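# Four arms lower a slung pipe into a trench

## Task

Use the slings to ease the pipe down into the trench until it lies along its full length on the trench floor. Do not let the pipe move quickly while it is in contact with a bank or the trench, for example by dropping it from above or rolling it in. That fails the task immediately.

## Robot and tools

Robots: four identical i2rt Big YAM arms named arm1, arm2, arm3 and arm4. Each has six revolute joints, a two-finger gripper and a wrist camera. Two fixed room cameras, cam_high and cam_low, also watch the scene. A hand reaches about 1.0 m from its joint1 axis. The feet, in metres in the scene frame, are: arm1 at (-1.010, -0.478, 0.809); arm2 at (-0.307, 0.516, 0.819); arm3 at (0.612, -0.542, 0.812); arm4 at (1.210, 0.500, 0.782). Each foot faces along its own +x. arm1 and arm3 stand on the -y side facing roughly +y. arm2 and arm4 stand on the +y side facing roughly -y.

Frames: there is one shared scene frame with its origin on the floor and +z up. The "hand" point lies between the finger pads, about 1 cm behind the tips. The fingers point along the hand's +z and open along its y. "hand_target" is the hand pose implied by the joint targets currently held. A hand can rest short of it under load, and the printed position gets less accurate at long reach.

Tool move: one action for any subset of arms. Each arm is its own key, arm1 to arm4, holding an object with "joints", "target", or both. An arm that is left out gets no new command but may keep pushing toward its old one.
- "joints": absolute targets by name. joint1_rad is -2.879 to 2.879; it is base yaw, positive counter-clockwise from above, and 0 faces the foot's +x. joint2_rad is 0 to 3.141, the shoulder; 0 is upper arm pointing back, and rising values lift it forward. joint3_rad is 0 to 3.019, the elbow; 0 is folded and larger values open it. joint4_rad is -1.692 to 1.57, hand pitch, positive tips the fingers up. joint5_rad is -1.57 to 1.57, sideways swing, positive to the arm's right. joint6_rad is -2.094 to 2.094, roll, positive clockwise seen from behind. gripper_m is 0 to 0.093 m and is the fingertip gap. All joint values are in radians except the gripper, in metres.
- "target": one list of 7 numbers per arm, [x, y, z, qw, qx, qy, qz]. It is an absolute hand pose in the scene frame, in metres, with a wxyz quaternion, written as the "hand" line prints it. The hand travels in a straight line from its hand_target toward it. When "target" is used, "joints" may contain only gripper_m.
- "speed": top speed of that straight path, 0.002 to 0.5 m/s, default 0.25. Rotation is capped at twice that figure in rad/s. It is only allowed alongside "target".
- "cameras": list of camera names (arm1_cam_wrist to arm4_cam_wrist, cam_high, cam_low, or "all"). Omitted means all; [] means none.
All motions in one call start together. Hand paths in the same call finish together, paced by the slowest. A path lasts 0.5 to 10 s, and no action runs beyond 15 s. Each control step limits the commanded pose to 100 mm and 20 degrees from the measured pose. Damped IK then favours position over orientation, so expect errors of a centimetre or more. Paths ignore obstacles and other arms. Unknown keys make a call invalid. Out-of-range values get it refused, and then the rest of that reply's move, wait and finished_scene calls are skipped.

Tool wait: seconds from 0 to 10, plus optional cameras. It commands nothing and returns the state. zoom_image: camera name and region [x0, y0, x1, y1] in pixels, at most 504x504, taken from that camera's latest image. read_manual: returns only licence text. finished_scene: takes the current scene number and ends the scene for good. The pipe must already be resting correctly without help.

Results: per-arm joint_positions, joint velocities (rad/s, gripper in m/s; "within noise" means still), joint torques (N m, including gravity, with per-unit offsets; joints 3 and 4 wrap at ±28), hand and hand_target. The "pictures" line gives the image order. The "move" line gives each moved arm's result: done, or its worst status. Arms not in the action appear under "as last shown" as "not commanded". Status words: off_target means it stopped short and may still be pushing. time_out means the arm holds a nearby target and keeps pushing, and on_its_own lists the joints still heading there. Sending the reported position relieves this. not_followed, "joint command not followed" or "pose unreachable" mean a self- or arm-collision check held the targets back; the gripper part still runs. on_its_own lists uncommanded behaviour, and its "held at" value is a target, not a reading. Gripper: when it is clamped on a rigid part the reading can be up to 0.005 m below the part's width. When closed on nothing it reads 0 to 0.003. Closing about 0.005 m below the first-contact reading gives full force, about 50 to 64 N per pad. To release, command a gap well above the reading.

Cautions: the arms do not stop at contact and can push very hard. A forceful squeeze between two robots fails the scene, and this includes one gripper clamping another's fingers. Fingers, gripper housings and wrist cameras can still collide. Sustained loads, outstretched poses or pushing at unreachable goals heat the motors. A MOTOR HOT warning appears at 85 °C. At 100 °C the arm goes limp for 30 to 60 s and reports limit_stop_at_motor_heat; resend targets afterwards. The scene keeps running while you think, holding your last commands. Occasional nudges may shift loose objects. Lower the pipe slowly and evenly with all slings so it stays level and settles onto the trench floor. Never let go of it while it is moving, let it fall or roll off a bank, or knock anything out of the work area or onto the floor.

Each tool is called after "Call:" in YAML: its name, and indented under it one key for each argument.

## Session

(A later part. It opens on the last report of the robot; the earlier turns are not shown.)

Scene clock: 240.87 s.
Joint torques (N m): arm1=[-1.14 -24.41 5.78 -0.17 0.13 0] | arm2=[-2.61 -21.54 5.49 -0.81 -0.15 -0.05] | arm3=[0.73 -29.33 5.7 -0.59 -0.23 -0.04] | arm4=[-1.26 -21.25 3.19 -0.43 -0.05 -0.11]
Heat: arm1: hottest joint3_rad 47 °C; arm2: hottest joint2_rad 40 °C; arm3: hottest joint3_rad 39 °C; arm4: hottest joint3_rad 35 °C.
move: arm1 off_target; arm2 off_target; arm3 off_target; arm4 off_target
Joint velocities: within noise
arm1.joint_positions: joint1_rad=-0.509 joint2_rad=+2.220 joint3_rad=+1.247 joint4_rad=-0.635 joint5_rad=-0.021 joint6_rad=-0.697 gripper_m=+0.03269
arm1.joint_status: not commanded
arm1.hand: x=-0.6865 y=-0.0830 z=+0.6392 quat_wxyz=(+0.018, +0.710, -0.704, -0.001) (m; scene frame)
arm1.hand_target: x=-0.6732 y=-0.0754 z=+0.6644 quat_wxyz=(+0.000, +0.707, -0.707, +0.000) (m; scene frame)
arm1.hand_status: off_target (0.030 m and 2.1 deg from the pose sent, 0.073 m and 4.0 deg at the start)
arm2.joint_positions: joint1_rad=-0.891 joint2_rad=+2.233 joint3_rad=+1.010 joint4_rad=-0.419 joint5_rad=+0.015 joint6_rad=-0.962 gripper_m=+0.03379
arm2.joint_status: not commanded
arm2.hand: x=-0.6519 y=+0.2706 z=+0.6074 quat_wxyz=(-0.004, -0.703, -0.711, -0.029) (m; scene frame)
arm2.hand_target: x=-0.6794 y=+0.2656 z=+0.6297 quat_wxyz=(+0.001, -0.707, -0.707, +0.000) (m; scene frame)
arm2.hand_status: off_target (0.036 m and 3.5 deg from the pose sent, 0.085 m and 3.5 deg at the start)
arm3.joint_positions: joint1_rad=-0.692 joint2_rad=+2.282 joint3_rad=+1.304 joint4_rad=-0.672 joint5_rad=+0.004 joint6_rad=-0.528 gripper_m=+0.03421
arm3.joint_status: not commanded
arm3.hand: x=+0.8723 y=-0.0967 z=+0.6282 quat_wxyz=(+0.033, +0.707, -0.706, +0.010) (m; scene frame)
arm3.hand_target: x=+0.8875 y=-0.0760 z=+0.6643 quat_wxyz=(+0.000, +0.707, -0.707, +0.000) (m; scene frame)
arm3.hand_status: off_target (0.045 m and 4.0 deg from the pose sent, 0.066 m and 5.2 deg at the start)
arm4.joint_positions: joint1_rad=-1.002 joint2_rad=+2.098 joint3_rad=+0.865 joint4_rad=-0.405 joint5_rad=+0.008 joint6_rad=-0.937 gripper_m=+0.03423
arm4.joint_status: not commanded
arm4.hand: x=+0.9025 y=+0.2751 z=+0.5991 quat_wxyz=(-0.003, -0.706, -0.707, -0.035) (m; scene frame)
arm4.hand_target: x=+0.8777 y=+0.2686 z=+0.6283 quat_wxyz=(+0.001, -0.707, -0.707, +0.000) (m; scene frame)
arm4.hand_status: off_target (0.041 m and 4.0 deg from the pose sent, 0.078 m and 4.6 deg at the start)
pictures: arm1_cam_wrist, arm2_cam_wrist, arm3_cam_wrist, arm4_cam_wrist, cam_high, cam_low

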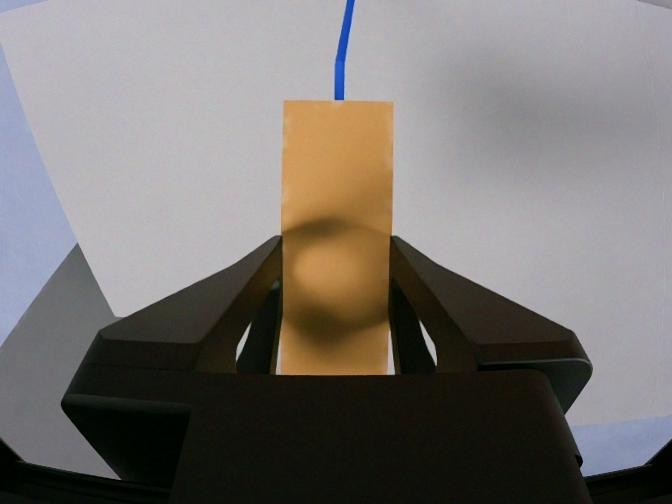

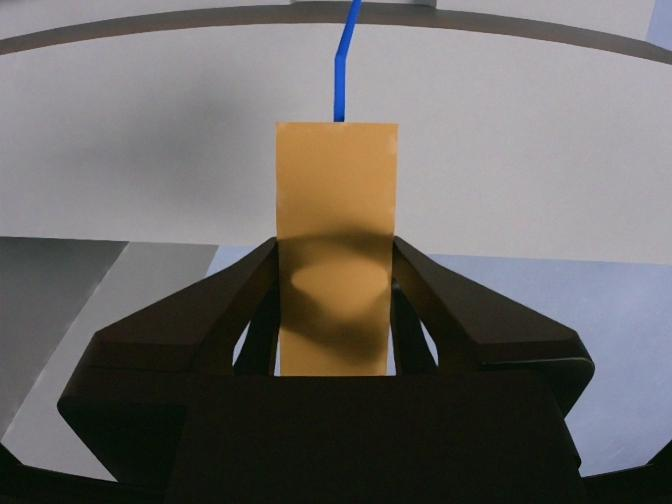

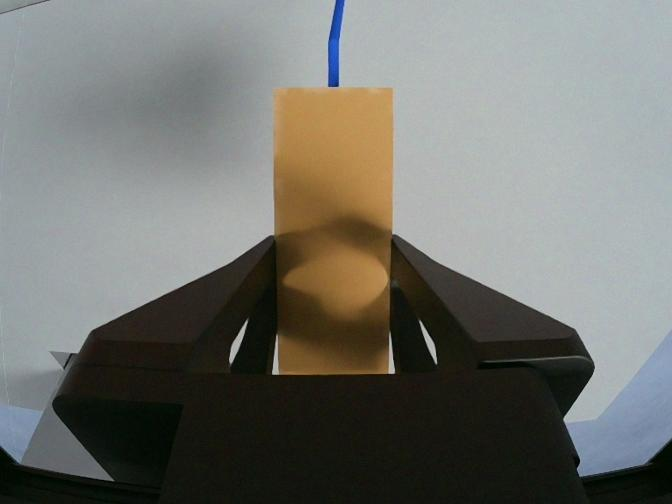

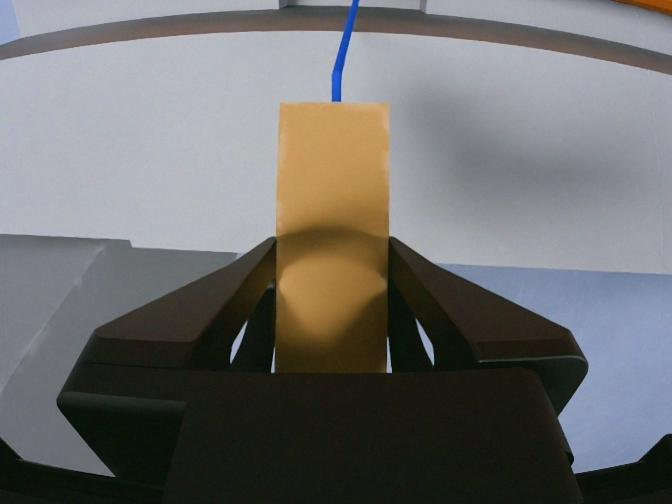

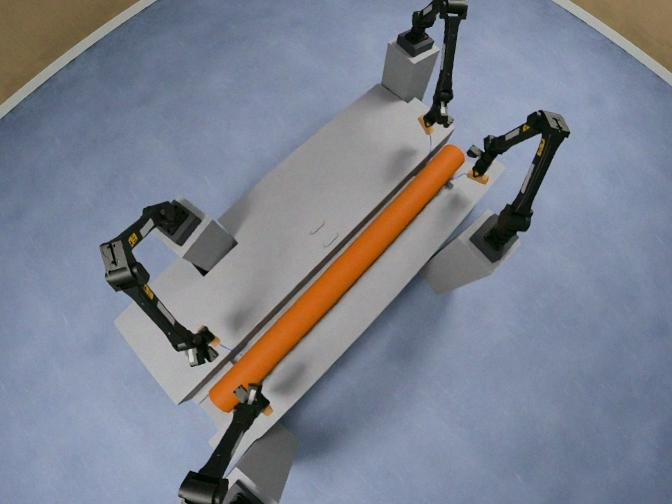

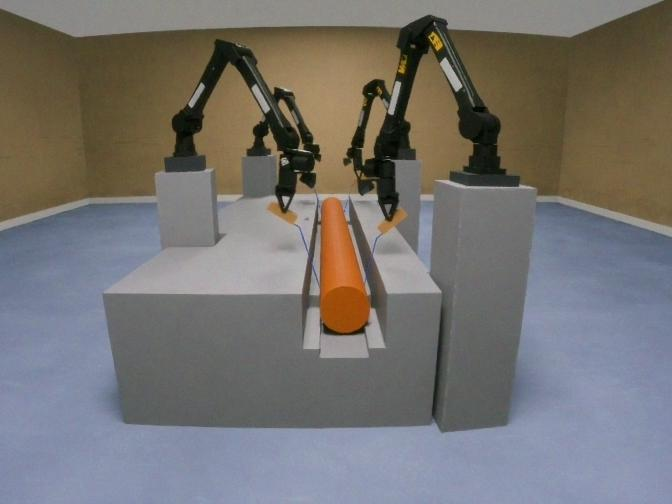

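Call:
move:
  arm1: {"target": [-0.673, -0.085, 0.575, 0.0, -0.7071, 0.7071, 0.0], "speed": 0.04}
  arm2: {"target": [-0.690, 0.275, 0.550, 0.0, 0.7071, 0.7071, 0.0], "speed": 0.04}
  arm3: {"target": [0.880, -0.080, 0.575, 0.0, -0.7071, 0.7071, 0.0], "speed": 0.04}
  arm4: {"target": [0.877, 0.278, 0.550, 0.0, 0.7071, 0.7071, 0.0], "speed": 0.04}

Call:
zoom_image:
  camera: "cam_low"
  region: [120, 120, 460, 370]

Scene clock: 247.07 s.
Joint torques (N m): arm1=[-0.97 -18.02 6.26 0.9 0.05 -0.1] | arm2=[-1.73 -17.79 5.11 0.02 -0.19 0.05] | arm3=[1.44 -22.95 5.97 0.4 -0.24 0.05] | arm4=[-0.38 -14.97 3.43 0.61 -0.07 0.01]
Heat: arm1: hottest joint3_rad 45 °C; arm2: hottest joint2_rad 40 °C; arm3: hottest joint3_rad 38 °C; arm4: hottest joint3_rad 35 °C.
move: arm1 off_target; arm2 off_target; arm3 off_target; arm4 off_target
Joint velocities: within noise
arm1.joint_positions: joint1_rad=-0.520 joint2_rad=+2.337 joint3_rad=+1.249 joint4_rad=-0.503 joint5_rad=-0.019 joint6_rad=-0.697 gripper_m=+0.03269
arm1.joint_status: not commanded
arm1.hand: x=-0.6841 y=-0.0911 z=+0.5820 quat_wxyz=(+0.009, +0.707, -0.708, +0.000) (m; scene frame)
arm1.hand_target: x=-0.6731 y=-0.0852 z=+0.5755 quat_wxyz=(+0.000, +0.707, -0.707, +0.000) (m; scene frame)
arm1.hand_status: off_target (0.014 m and 1.0 deg from the pose sent, 0.066 m and 2.1 deg at the start)
arm2.joint_positions: joint1_rad=-0.934 joint2_rad=+2.388 joint3_rad=+1.081 joint4_rad=-0.307 joint5_rad=+0.015 joint6_rad=-1.004 gripper_m=+0.03379
arm2.joint_status: not commanded
arm2.hand: x=-0.6728 y=+0.2783 z=+0.5498 quat_wxyz=(-0.003, -0.704, -0.710, -0.016) (m; scene frame)
arm2.hand_target: x=-0.6897 y=+0.2752 z=+0.5504 quat_wxyz=(+0.000, -0.707, -0.707, +0.000) (m; scene frame)
arm2.hand_status: off_target (0.018 m and 1.9 deg from the pose sent, 0.069 m and 3.5 deg at the start)
arm3.joint_positions: joint1_rad=-0.692 joint2_rad=+2.385 joint3_rad=+1.313 joint4_rad=-0.533 joint5_rad=+0.004 joint6_rad=-0.528 gripper_m=+0.03421
arm3.joint_status: not commanded
arm3.hand: x=+0.8742 y=-0.0931 z=+0.5769 quat_wxyz=(+0.012, +0.707, -0.707, +0.004) (m; scene frame)
arm3.hand_target: x=+0.8798 y=-0.0803 z=+0.5753 quat_wxyz=(+0.000, +0.707, -0.707, +0.000) (m; scene frame)
arm3.hand_status: off_target (0.014 m and 1.4 deg from the pose sent, 0.056 m and 4.0 deg at the start)
arm4.joint_positions: joint1_rad=-1.038 joint2_rad=+2.236 joint3_rad=+0.884 joint4_rad=-0.249 joint5_rad=+0.007 joint6_rad=-0.969 gripper_m=+0.03424
arm4.joint_status: not commanded
arm4.hand: x=+0.8925 y=+0.2842 z=+0.5488 quat_wxyz=(-0.002, -0.708, -0.706, -0.017) (m; scene frame)
arm4.hand_target: x=+0.8772 y=+0.2782 z=+0.5504 quat_wxyz=(+0.000, -0.707, -0.707, +0.000) (m; scene frame)
arm4.hand_status: off_target (0.017 m and 1.9 deg from the pose sent, 0.055 m and 4.0 deg at the start)
pictures: arm1_cam_wrist, arm2_cam_wrist, arm3_cam_wrist, arm4_cam_wrist, cam_high, cam_low

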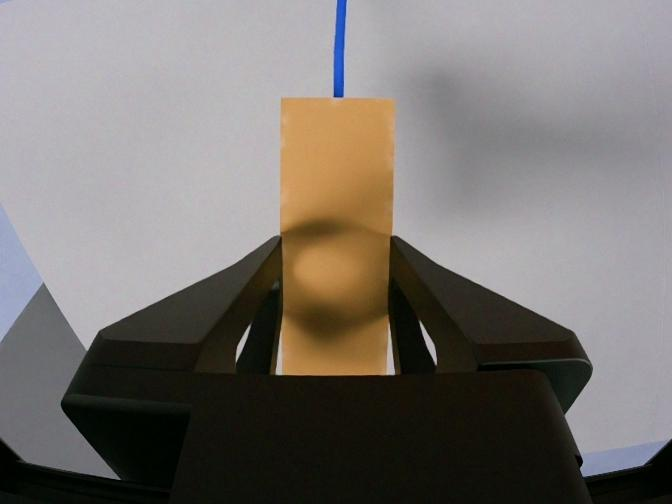

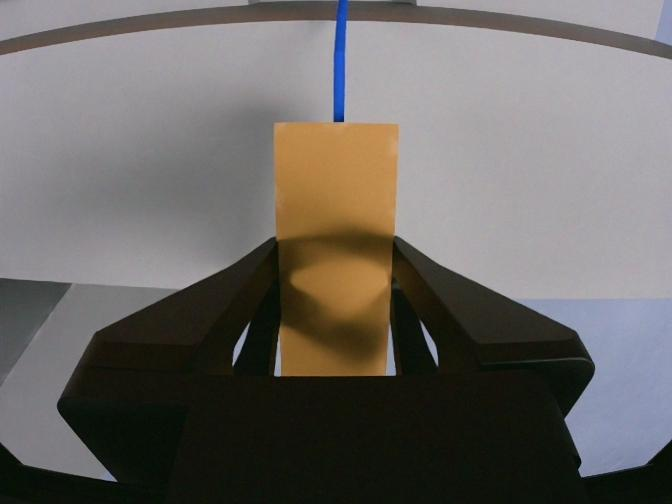

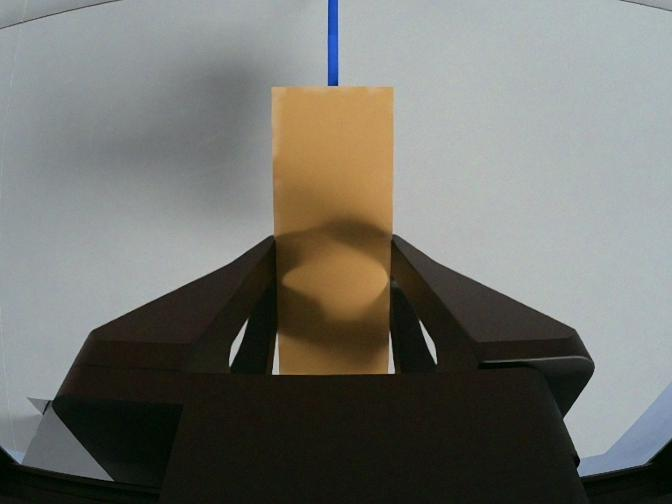

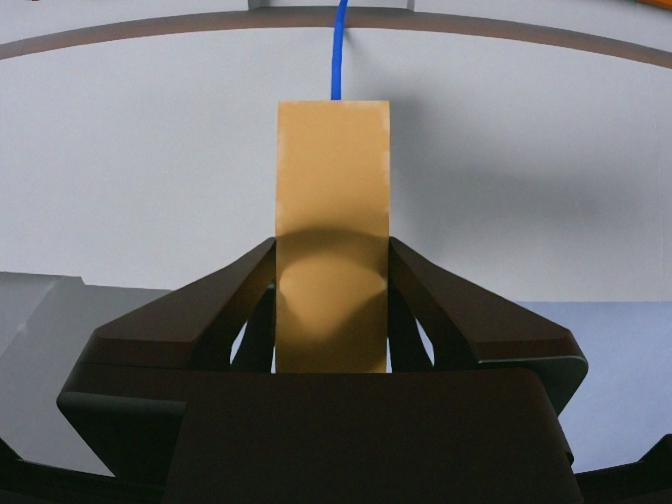

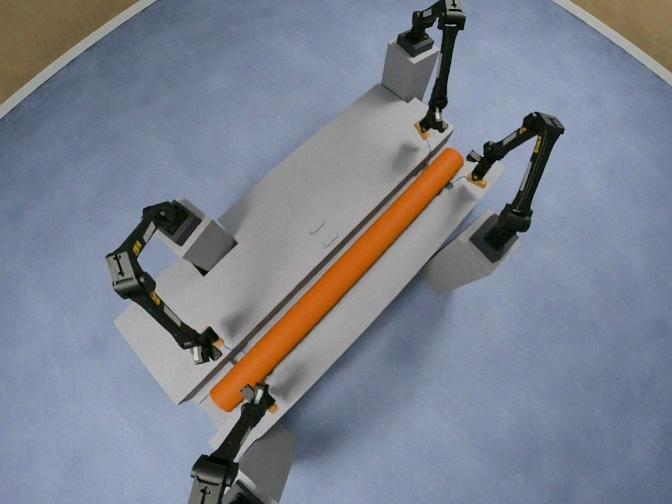

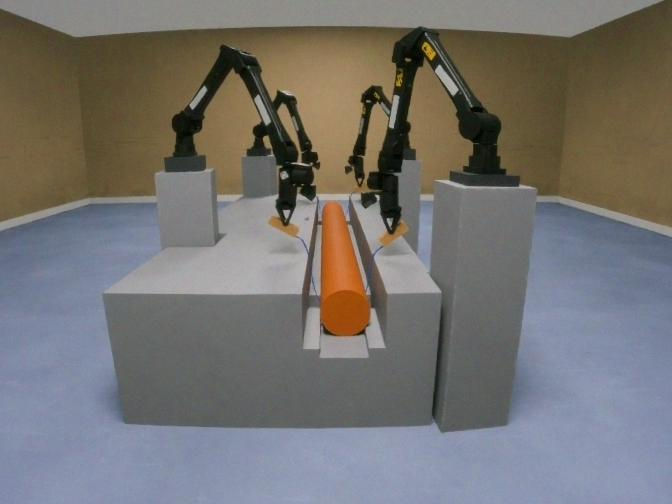

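Scaled by 1.482.

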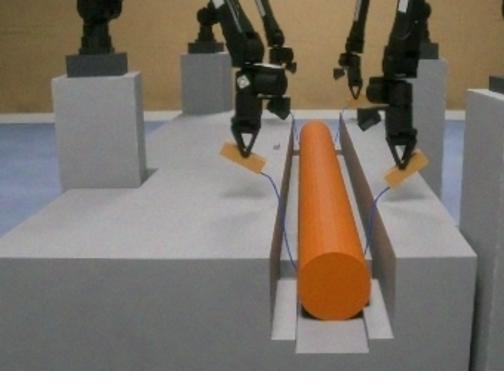

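Call:
move:
  arm1: {"target": [-0.673, -0.095, 0.476, 0.171, -0.686, 0.686, 0.171], "speed": 0.1}
  arm2: {"target": [-0.690, 0.286, 0.480, 0.171, 0.686, 0.686, -0.171], "speed": 0.1}
  arm3: {"target": [0.880, -0.090, 0.480, 0.171, -0.686, 0.686, 0.171], "speed": 0.1}
  arm4: {"target": [0.877, 0.284, 0.482, 0.171, 0.686, 0.686, -0.171], "speed": 0.1}

Call:
zoom_image:
  camera: "cam_low"
  region: [120, 120, 460, 370]

Scene clock: 255.57 s.
Joint torques (N m): arm1=[-0.91 -16.73 1.84 1.87 -0.26 -0.07] | arm2=[-1.73 -15.27 2.22 1.09 -0.38 -0.08] | arm3=[0.5 -21.42 1.73 1.47 -0.48 -0.06] | arm4=[-0.03 -13.04 0.65 1.31 0.17 0.07]
Heat: arm1: hottest joint3_rad 42 °C; arm2: hottest joint2_rad 39 °C; arm3: hottest joint3_rad 37 °C; arm4: hottest joint3_rad 34 °C.
move: arm1 off_target; arm2 off_target; arm3 done; arm4 done
Joint velocities: within noise
arm1.joint_positions: joint1_rad=-0.646 joint2_rad=+2.573 joint3_rad=+1.154 joint4_rad=+0.204 joint5_rad=-0.370 joint6_rad=-0.756 gripper_m=+0.03269
arm1.joint_status: not commanded
arm1.hand: x=-0.6686 y=-0.0851 z=+0.4897 quat_wxyz=(-0.176, +0.686, -0.684, -0.173) (m; scene frame)
arm1.hand_target: x=-0.6733 y=-0.0950 z=+0.4765 quat_wxyz=(-0.171, +0.686, -0.686, -0.171) (m; scene frame)
arm1.hand_status: off_target (0.017 m and 0.6 deg from the pose sent, 0.107 m and 28.7 deg at the start)
arm2.joint_positions: joint1_rad=-1.127 joint2_rad=+2.582 joint3_rad=+1.065 joint4_rad=+0.111 joint5_rad=-0.440 joint6_rad=-1.145 gripper_m=+0.03380
arm2.joint_status: not commanded
arm2.hand: x=-0.6859 y=+0.2799 z=+0.4902 quat_wxyz=(-0.177, -0.689, -0.684, +0.162) (m; scene frame)
arm2.hand_target: x=-0.6898 y=+0.2861 z=+0.4804 quat_wxyz=(-0.171, -0.686, -0.686, +0.171) (m; scene frame)
arm2.hand_status: off_target (0.013 m and 1.3 deg from the pose sent, 0.072 m and 29.1 deg at the start)
arm3.joint_positions: joint1_rad=-0.782 joint2_rad=+2.600 joint3_rad=+1.159 joint4_rad=+0.261 joint5_rad=-0.273 joint6_rad=-0.562 gripper_m=+0.03422
arm3.joint_status: not commanded
arm3.hand: x=+0.8777 y=-0.0868 z=+0.4843 quat_wxyz=(-0.167, +0.687, -0.687, -0.171) (m; scene frame)
arm3.hand_target: x=+0.8799 y=-0.0901 z=+0.4800 quat_wxyz=(-0.171, +0.686, -0.686, -0.171) (m; scene frame)
arm3.hand_status: done (0.006 m and 0.4 deg from the pose sent, 0.097 m and 29.3 deg at the start)
arm4.joint_positions: joint1_rad=-1.248 joint2_rad=+2.467 joint3_rad=+0.861 joint4_rad=+0.228 joint5_rad=-0.457 joint6_rad=-1.132 gripper_m=+0.03425
arm4.joint_status: not commanded
arm4.hand: x=+0.8785 y=+0.2812 z=+0.4893 quat_wxyz=(-0.179, -0.687, -0.683, +0.169) (m; scene frame)
arm4.hand_target: x=+0.8771 y=+0.2840 z=+0.4822 quat_wxyz=(-0.171, -0.686, -0.686, +0.171) (m; scene frame)
arm4.hand_status: done (0.008 m and 1.0 deg from the pose sent, 0.069 m and 29.2 deg at the start)
pictures: arm1_cam_wrist, arm2_cam_wrist, arm3_cam_wrist, arm4_cam_wrist, cam_high, cam_low

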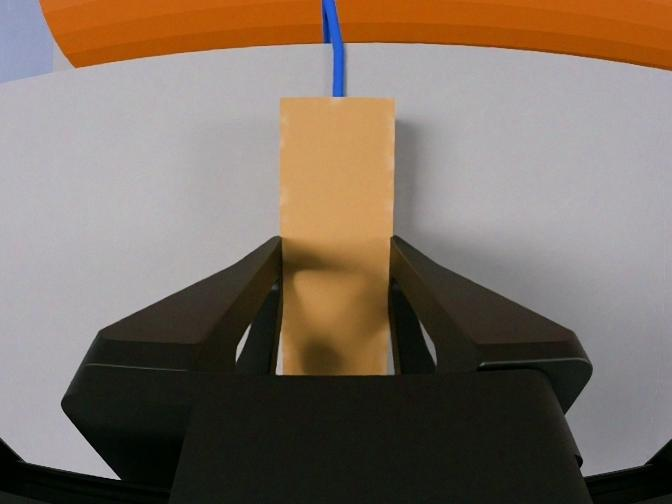

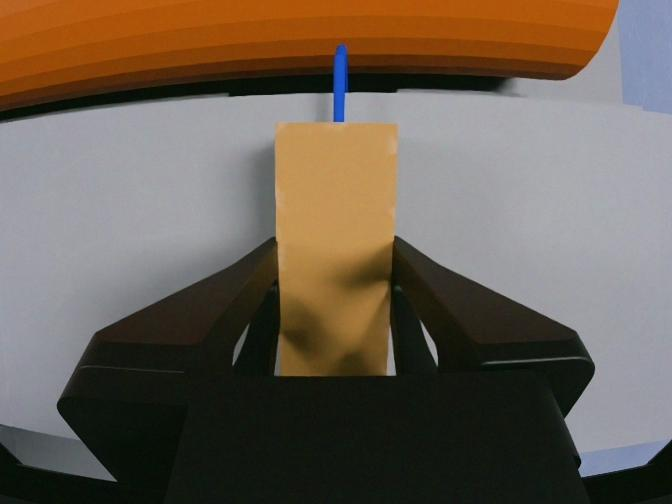

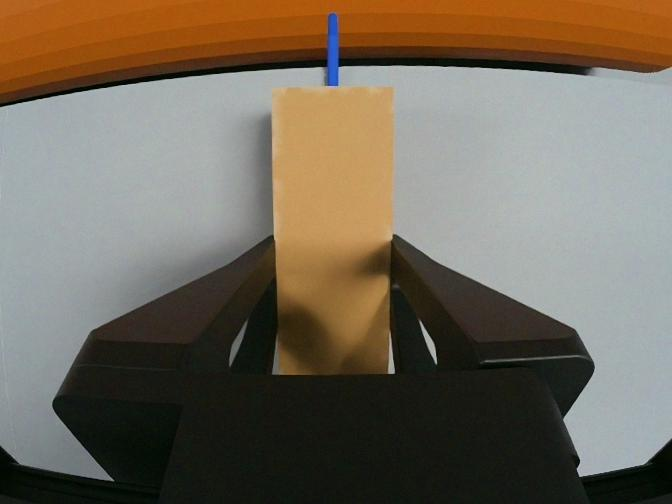

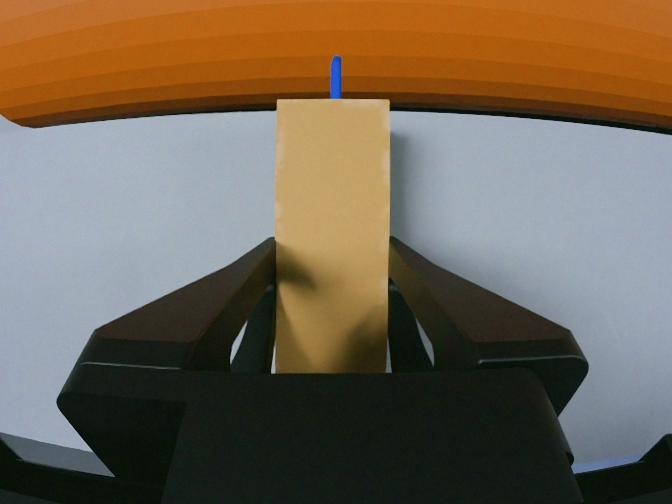

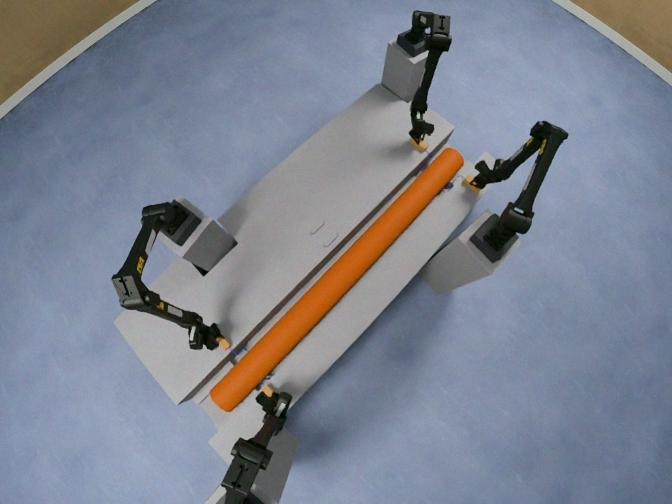

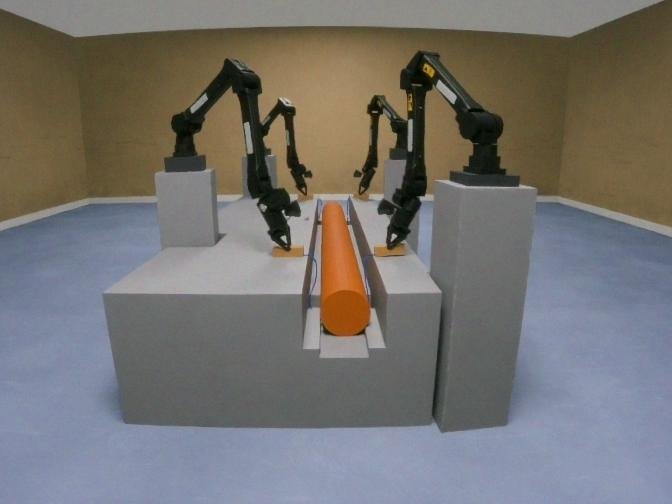

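Scaled by 1.482.

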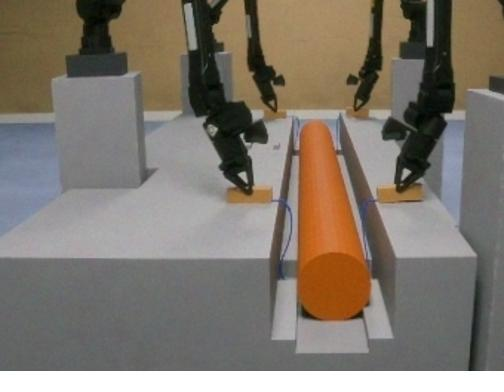

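Call:
move:
  arm1: {"joints": {"gripper_m": 0.07}}
  arm2: {"joints": {"gripper_m": 0.07}}
  arm3: {"joints": {"gripper_m": 0.07}}
  arm4: {"joints": {"gripper_m": 0.07}}

Call:
move:
  arm1: {"target": [-0.673, -0.16, 0.62, 0.171, -0.686, 0.686, 0.171], "speed": 0.15}
  arm2: {"target": [-0.690, 0.33, 0.62, 0.171, 0.686, 0.686, -0.171], "speed": 0.15}
  arm3: {"target": [0.880, -0.16, 0.62, 0.171, -0.686, 0.686, 0.171], "speed": 0.15}
  arm4: {"target": [0.877, 0.33, 0.62, 0.171, 0.686, 0.686, -0.171], "speed": 0.15}

Call:
zoom_image:
  camera: "cam_low"
  region: [120, 120, 460, 370]

Scene clock: 260.07 s.
Joint torques (N m): arm1=[-0.91 -16.79 1.81 1.84 -0.22 -0.11] | arm2=[-1.79 -16.91 1.89 0.53 -0.42 0.06] | arm3=[0.56 -21.36 1.73 1.35 -0.46 -0.06] | arm4=[0.03 -14.1 0.54 0.99 -0.18 0.05]
Heat: arm1: hottest joint3_rad 41 °C; arm2: hottest joint2_rad 39 °C; arm3: hottest joint2_rad 36 °C; arm4: hottest joint3_rad 34 °C.
move: arm1 done; arm2 done; arm3 done; arm4 done
Joint velocities: within noise
arm1.joint_positions: joint1_rad=-0.646 joint2_rad=+2.573 joint3_rad=+1.154 joint4_rad=+0.204 joint5_rad=-0.370 joint6_rad=-0.756 gripper_m=+0.06993
arm1.joint_status: all done
arm1.hand: x=-0.6686 y=-0.0851 z=+0.4897 quat_wxyz=(-0.176, +0.686, -0.684, -0.173) (m; scene frame)
arm1.hand_target: x=-0.6733 y=-0.0950 z=+0.4765 quat_wxyz=(-0.171, +0.686, -0.686, -0.171) (m; scene frame)
arm1.hand_status: not commanded
arm2.joint_positions: joint1_rad=-1.128 joint2_rad=+2.600 joint3_rad=+1.067 joint4_rad=+0.126 joint5_rad=-0.440 joint6_rad=-1.157 gripper_m=+0.06996
arm2.joint_status: all done
arm2.hand: x=-0.6823 y=+0.2816 z=+0.4834 quat_wxyz=(-0.176, -0.685, -0.688, +0.162) (m; scene frame)
arm2.hand_target: x=-0.6896 y=+0.2860 z=+0.4804 quat_wxyz=(-0.171, -0.686, -0.686, +0.171) (m; scene frame)
arm2.hand_status: not commanded
arm3.joint_positions: joint1_rad=-0.782 joint2_rad=+2.600 joint3_rad=+1.159 joint4_rad=+0.265 joint5_rad=-0.273 joint6_rad=-0.562 gripper_m=+0.06993
arm3.joint_status: all done
arm3.hand: x=+0.8781 y=-0.0860 z=+0.4847 quat_wxyz=(-0.169, +0.687, -0.686, -0.171) (m; scene frame)
arm3.hand_target: x=+0.8799 y=-0.0901 z=+0.4800 quat_wxyz=(-0.171, +0.686, -0.686, -0.171) (m; scene frame)
arm3.hand_status: not commanded
arm4.joint_positions: joint1_rad=-1.248 joint2_rad=+2.483 joint3_rad=+0.861 joint4_rad=+0.233 joint5_rad=-0.448 joint6_rad=-1.133 gripper_m=+0.06991
arm4.joint_status: all done
arm4.hand: x=+0.8831 y=+0.2846 z=+0.4830 quat_wxyz=(-0.176, -0.689, -0.684, +0.162) (m; scene frame)
arm4.hand_target: x=+0.8771 y=+0.2840 z=+0.4822 quat_wxyz=(-0.171, -0.686, -0.686, +0.171) (m; scene frame)
arm4.hand_status: not commanded
pictures: arm1_cam_wrist, arm2_cam_wrist, arm3_cam_wrist, arm4_cam_wrist, cam_high, cam_low

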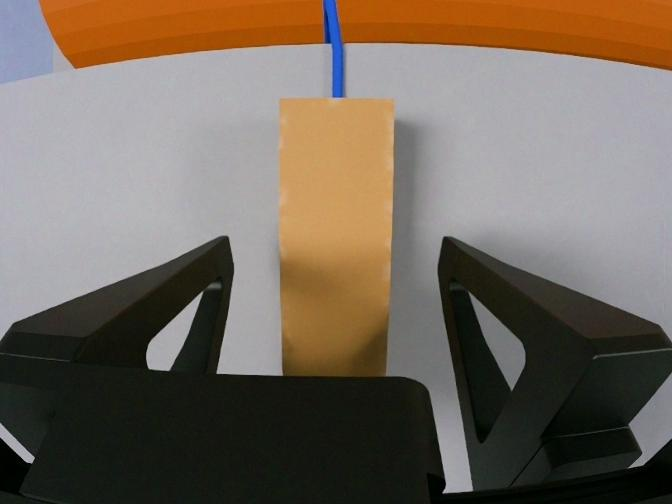

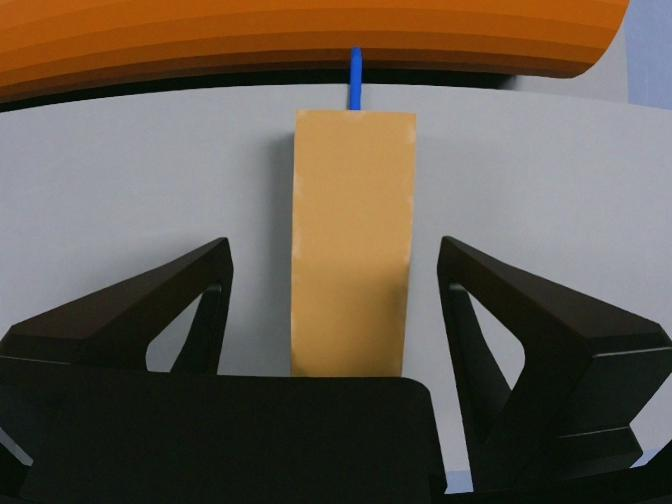

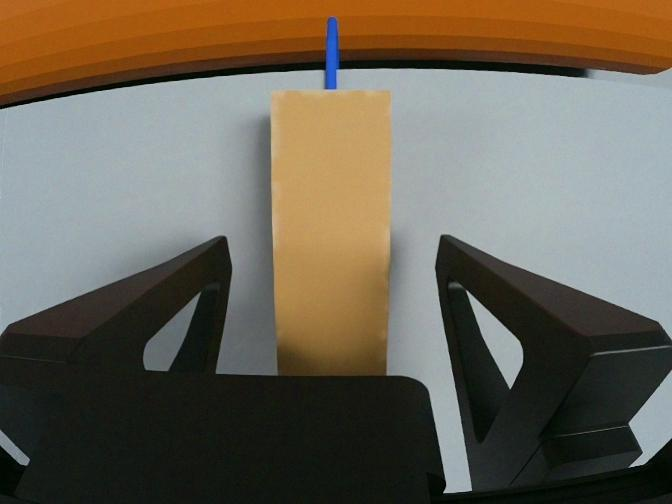

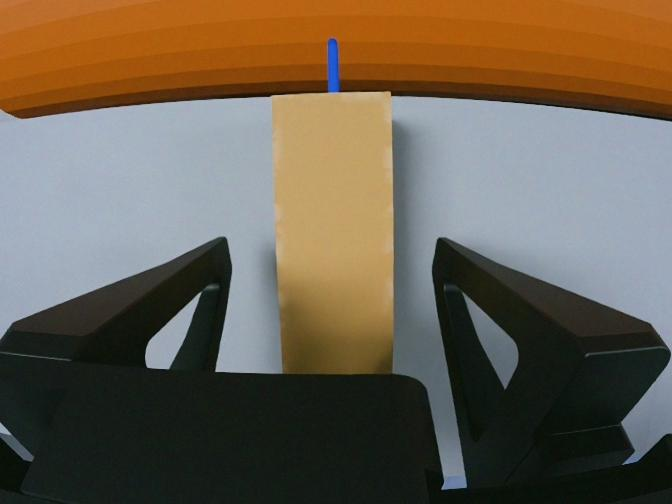

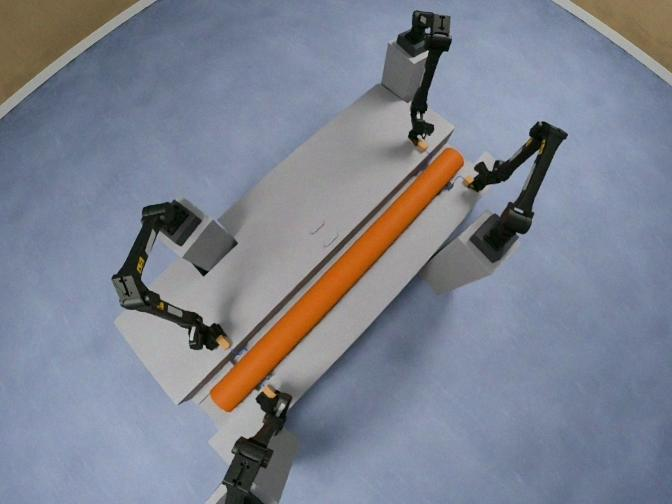

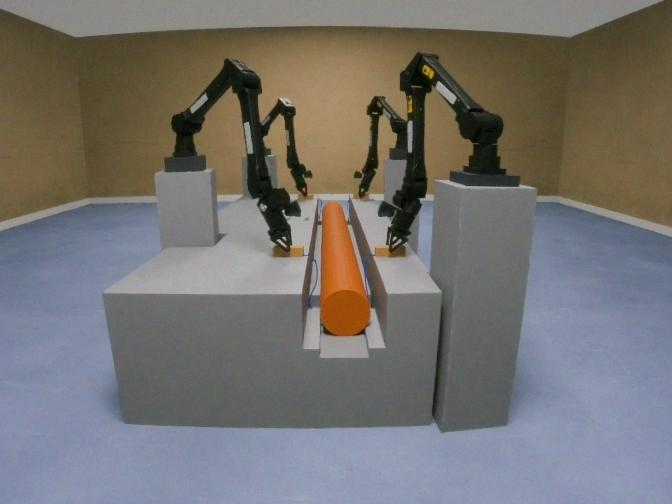

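Scene clock: 261.80 s.
Joint torques (N m): arm1=[-0.91 -17.08 2.69 0.58 -0.42 -0.09] | arm2=[-1.44 -16.15 2.51 -0.62 -0.56 0.07] | arm3=[0.85 -19.25 2.29 0.32 -0.54 -0.06] | arm4=[-0.21 -13.39 1.58 0.01 -0.36 0]
Heat: arm1: hottest joint3_rad 41 °C; arm2: hottest joint2_rad 39 °C; arm3: hottest joint2_rad 36 °C; arm4: hottest joint3_rad 34 °C.
move: arm1 done; arm2 done; arm3 done; arm4 done
Joint velocities: within noise
arm1.joint_positions: joint1_rad=-0.771 joint2_rad=+2.189 joint3_rad=+0.869 joint4_rad=+0.054 joint5_rad=-0.407 joint6_rad=-0.880 gripper_m=+0.06994
arm1.joint_status: not commanded
arm1.hand: x=-0.6724 y=-0.1565 z=+0.6189 quat_wxyz=(-0.175, +0.685, -0.686, -0.171) (m; scene frame)
arm1.hand_target: x=-0.6729 y=-0.1598 z=+0.6201 quat_wxyz=(-0.171, +0.686, -0.686, -0.171) (m; scene frame)
arm1.hand_status: done (0.004 m and 0.4 deg from the pose sent, 0.150 m and 0.6 deg at the start)
arm2.joint_positions: joint1_rad=-1.229 joint2_rad=+2.205 joint3_rad=+0.868 joint4_rad=-0.084 joint5_rad=-0.452 joint6_rad=-1.264 gripper_m=+0.06996
arm2.joint_status: not commanded
arm2.hand: x=-0.6936 y=+0.3239 z=+0.6210 quat_wxyz=(-0.168, -0.683, -0.689, +0.176) (m; scene frame)
arm2.hand_target: x=-0.6900 y=+0.3299 z=+0.6200 quat_wxyz=(-0.171, -0.686, -0.686, +0.171) (m; scene frame)
arm2.hand_status: done (0.007 m and 0.8 deg from the pose sent, 0.145 m and 1.2 deg at the start)
arm3.joint_positions: joint1_rad=-0.886 joint2_rad=+2.197 joint3_rad=+0.830 joint4_rad=+0.169 joint5_rad=-0.310 joint6_rad=-0.658 gripper_m=+0.06993
arm3.joint_status: not commanded
arm3.hand: x=+0.8786 y=-0.1588 z=+0.6182 quat_wxyz=(-0.172, +0.685, -0.687, -0.171) (m; scene frame)
arm3.hand_target: x=+0.8800 y=-0.1601 z=+0.6199 quat_wxyz=(-0.171, +0.686, -0.686, -0.171) (m; scene frame)
arm3.hand_status: done (0.003 m and 0.2 deg from the pose sent, 0.154 m and 0.2 deg at the start)
arm4.joint_positions: joint1_rad=-1.367 joint2_rad=+2.047 joint3_rad=+0.687 joint4_rad=-0.061 joint5_rad=-0.464 joint6_rad=-1.261 gripper_m=+0.06991
arm4.joint_status: not commanded
arm4.hand: x=+0.8748 y=+0.3271 z=+0.6181 quat_wxyz=(-0.170, -0.688, -0.684, +0.172) (m; scene frame)
arm4.hand_target: x=+0.8770 y=+0.3299 z=+0.6199 quat_wxyz=(-0.171, -0.686, -0.686, +0.171) (m; scene frame)
arm4.hand_status: done (0.004 m and 0.4 deg from the pose sent, 0.144 m and 1.3 deg at the start)
pictures: arm1_cam_wrist, arm2_cam_wrist, arm3_cam_wrist, arm4_cam_wrist, cam_high, cam_low

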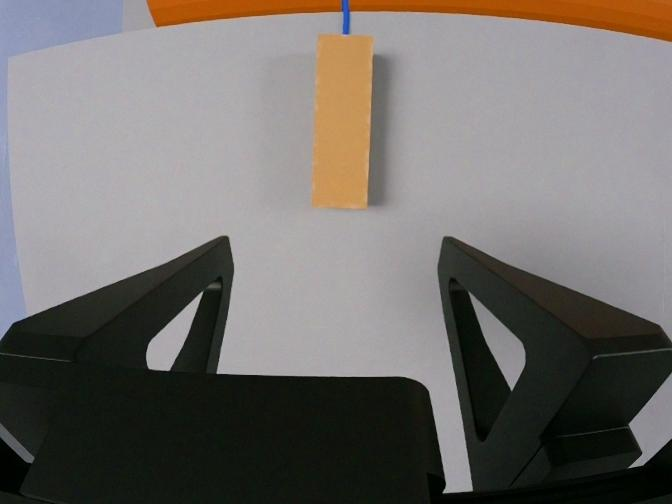

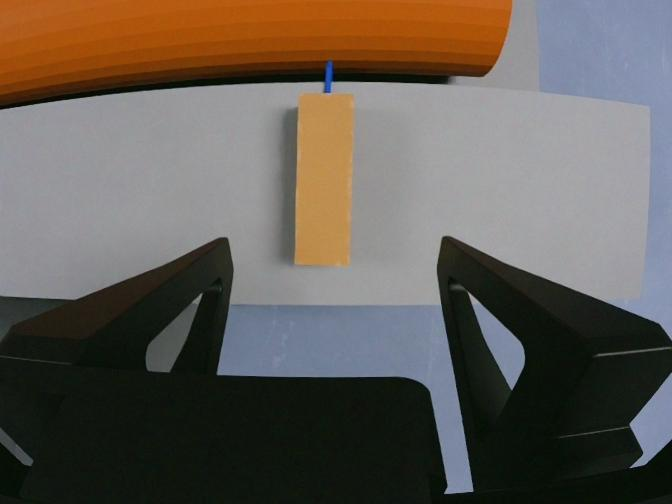

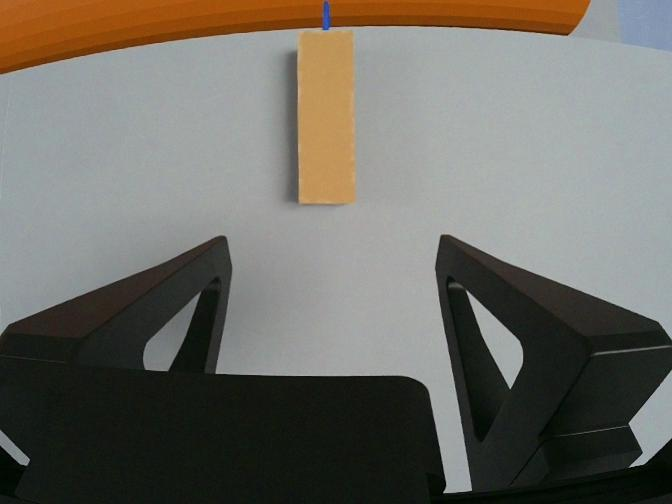

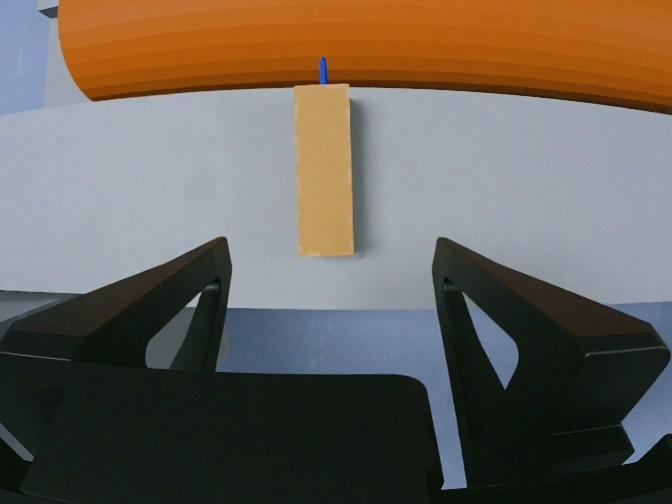

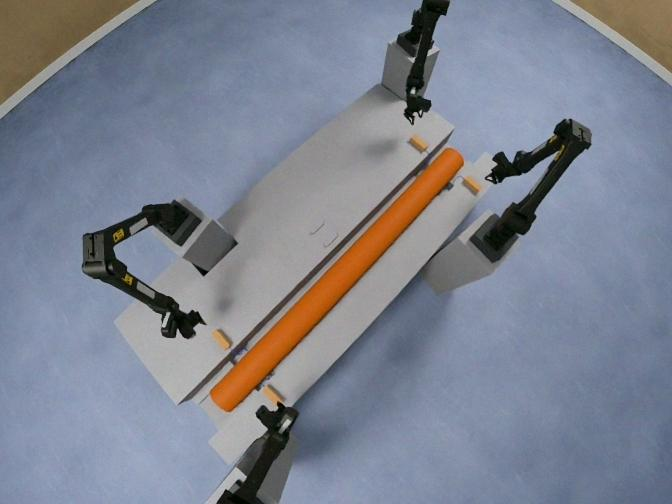

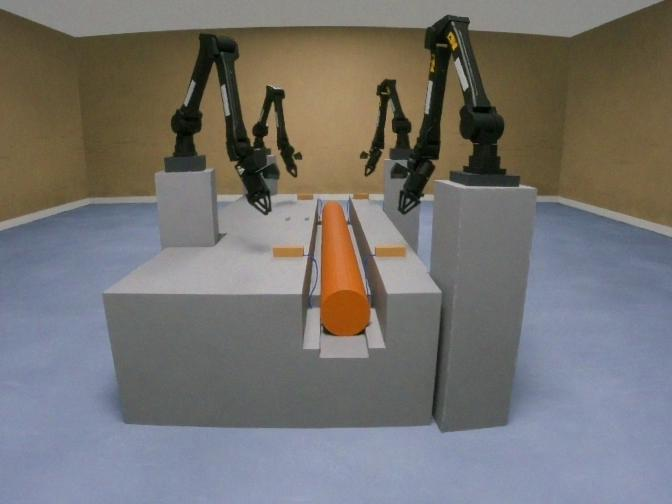

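Scaled by 1.482.

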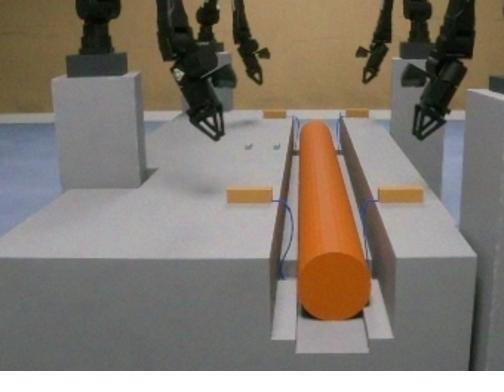

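Call:
finished_scene:
  scene: 1

The scene is finished: the task was done.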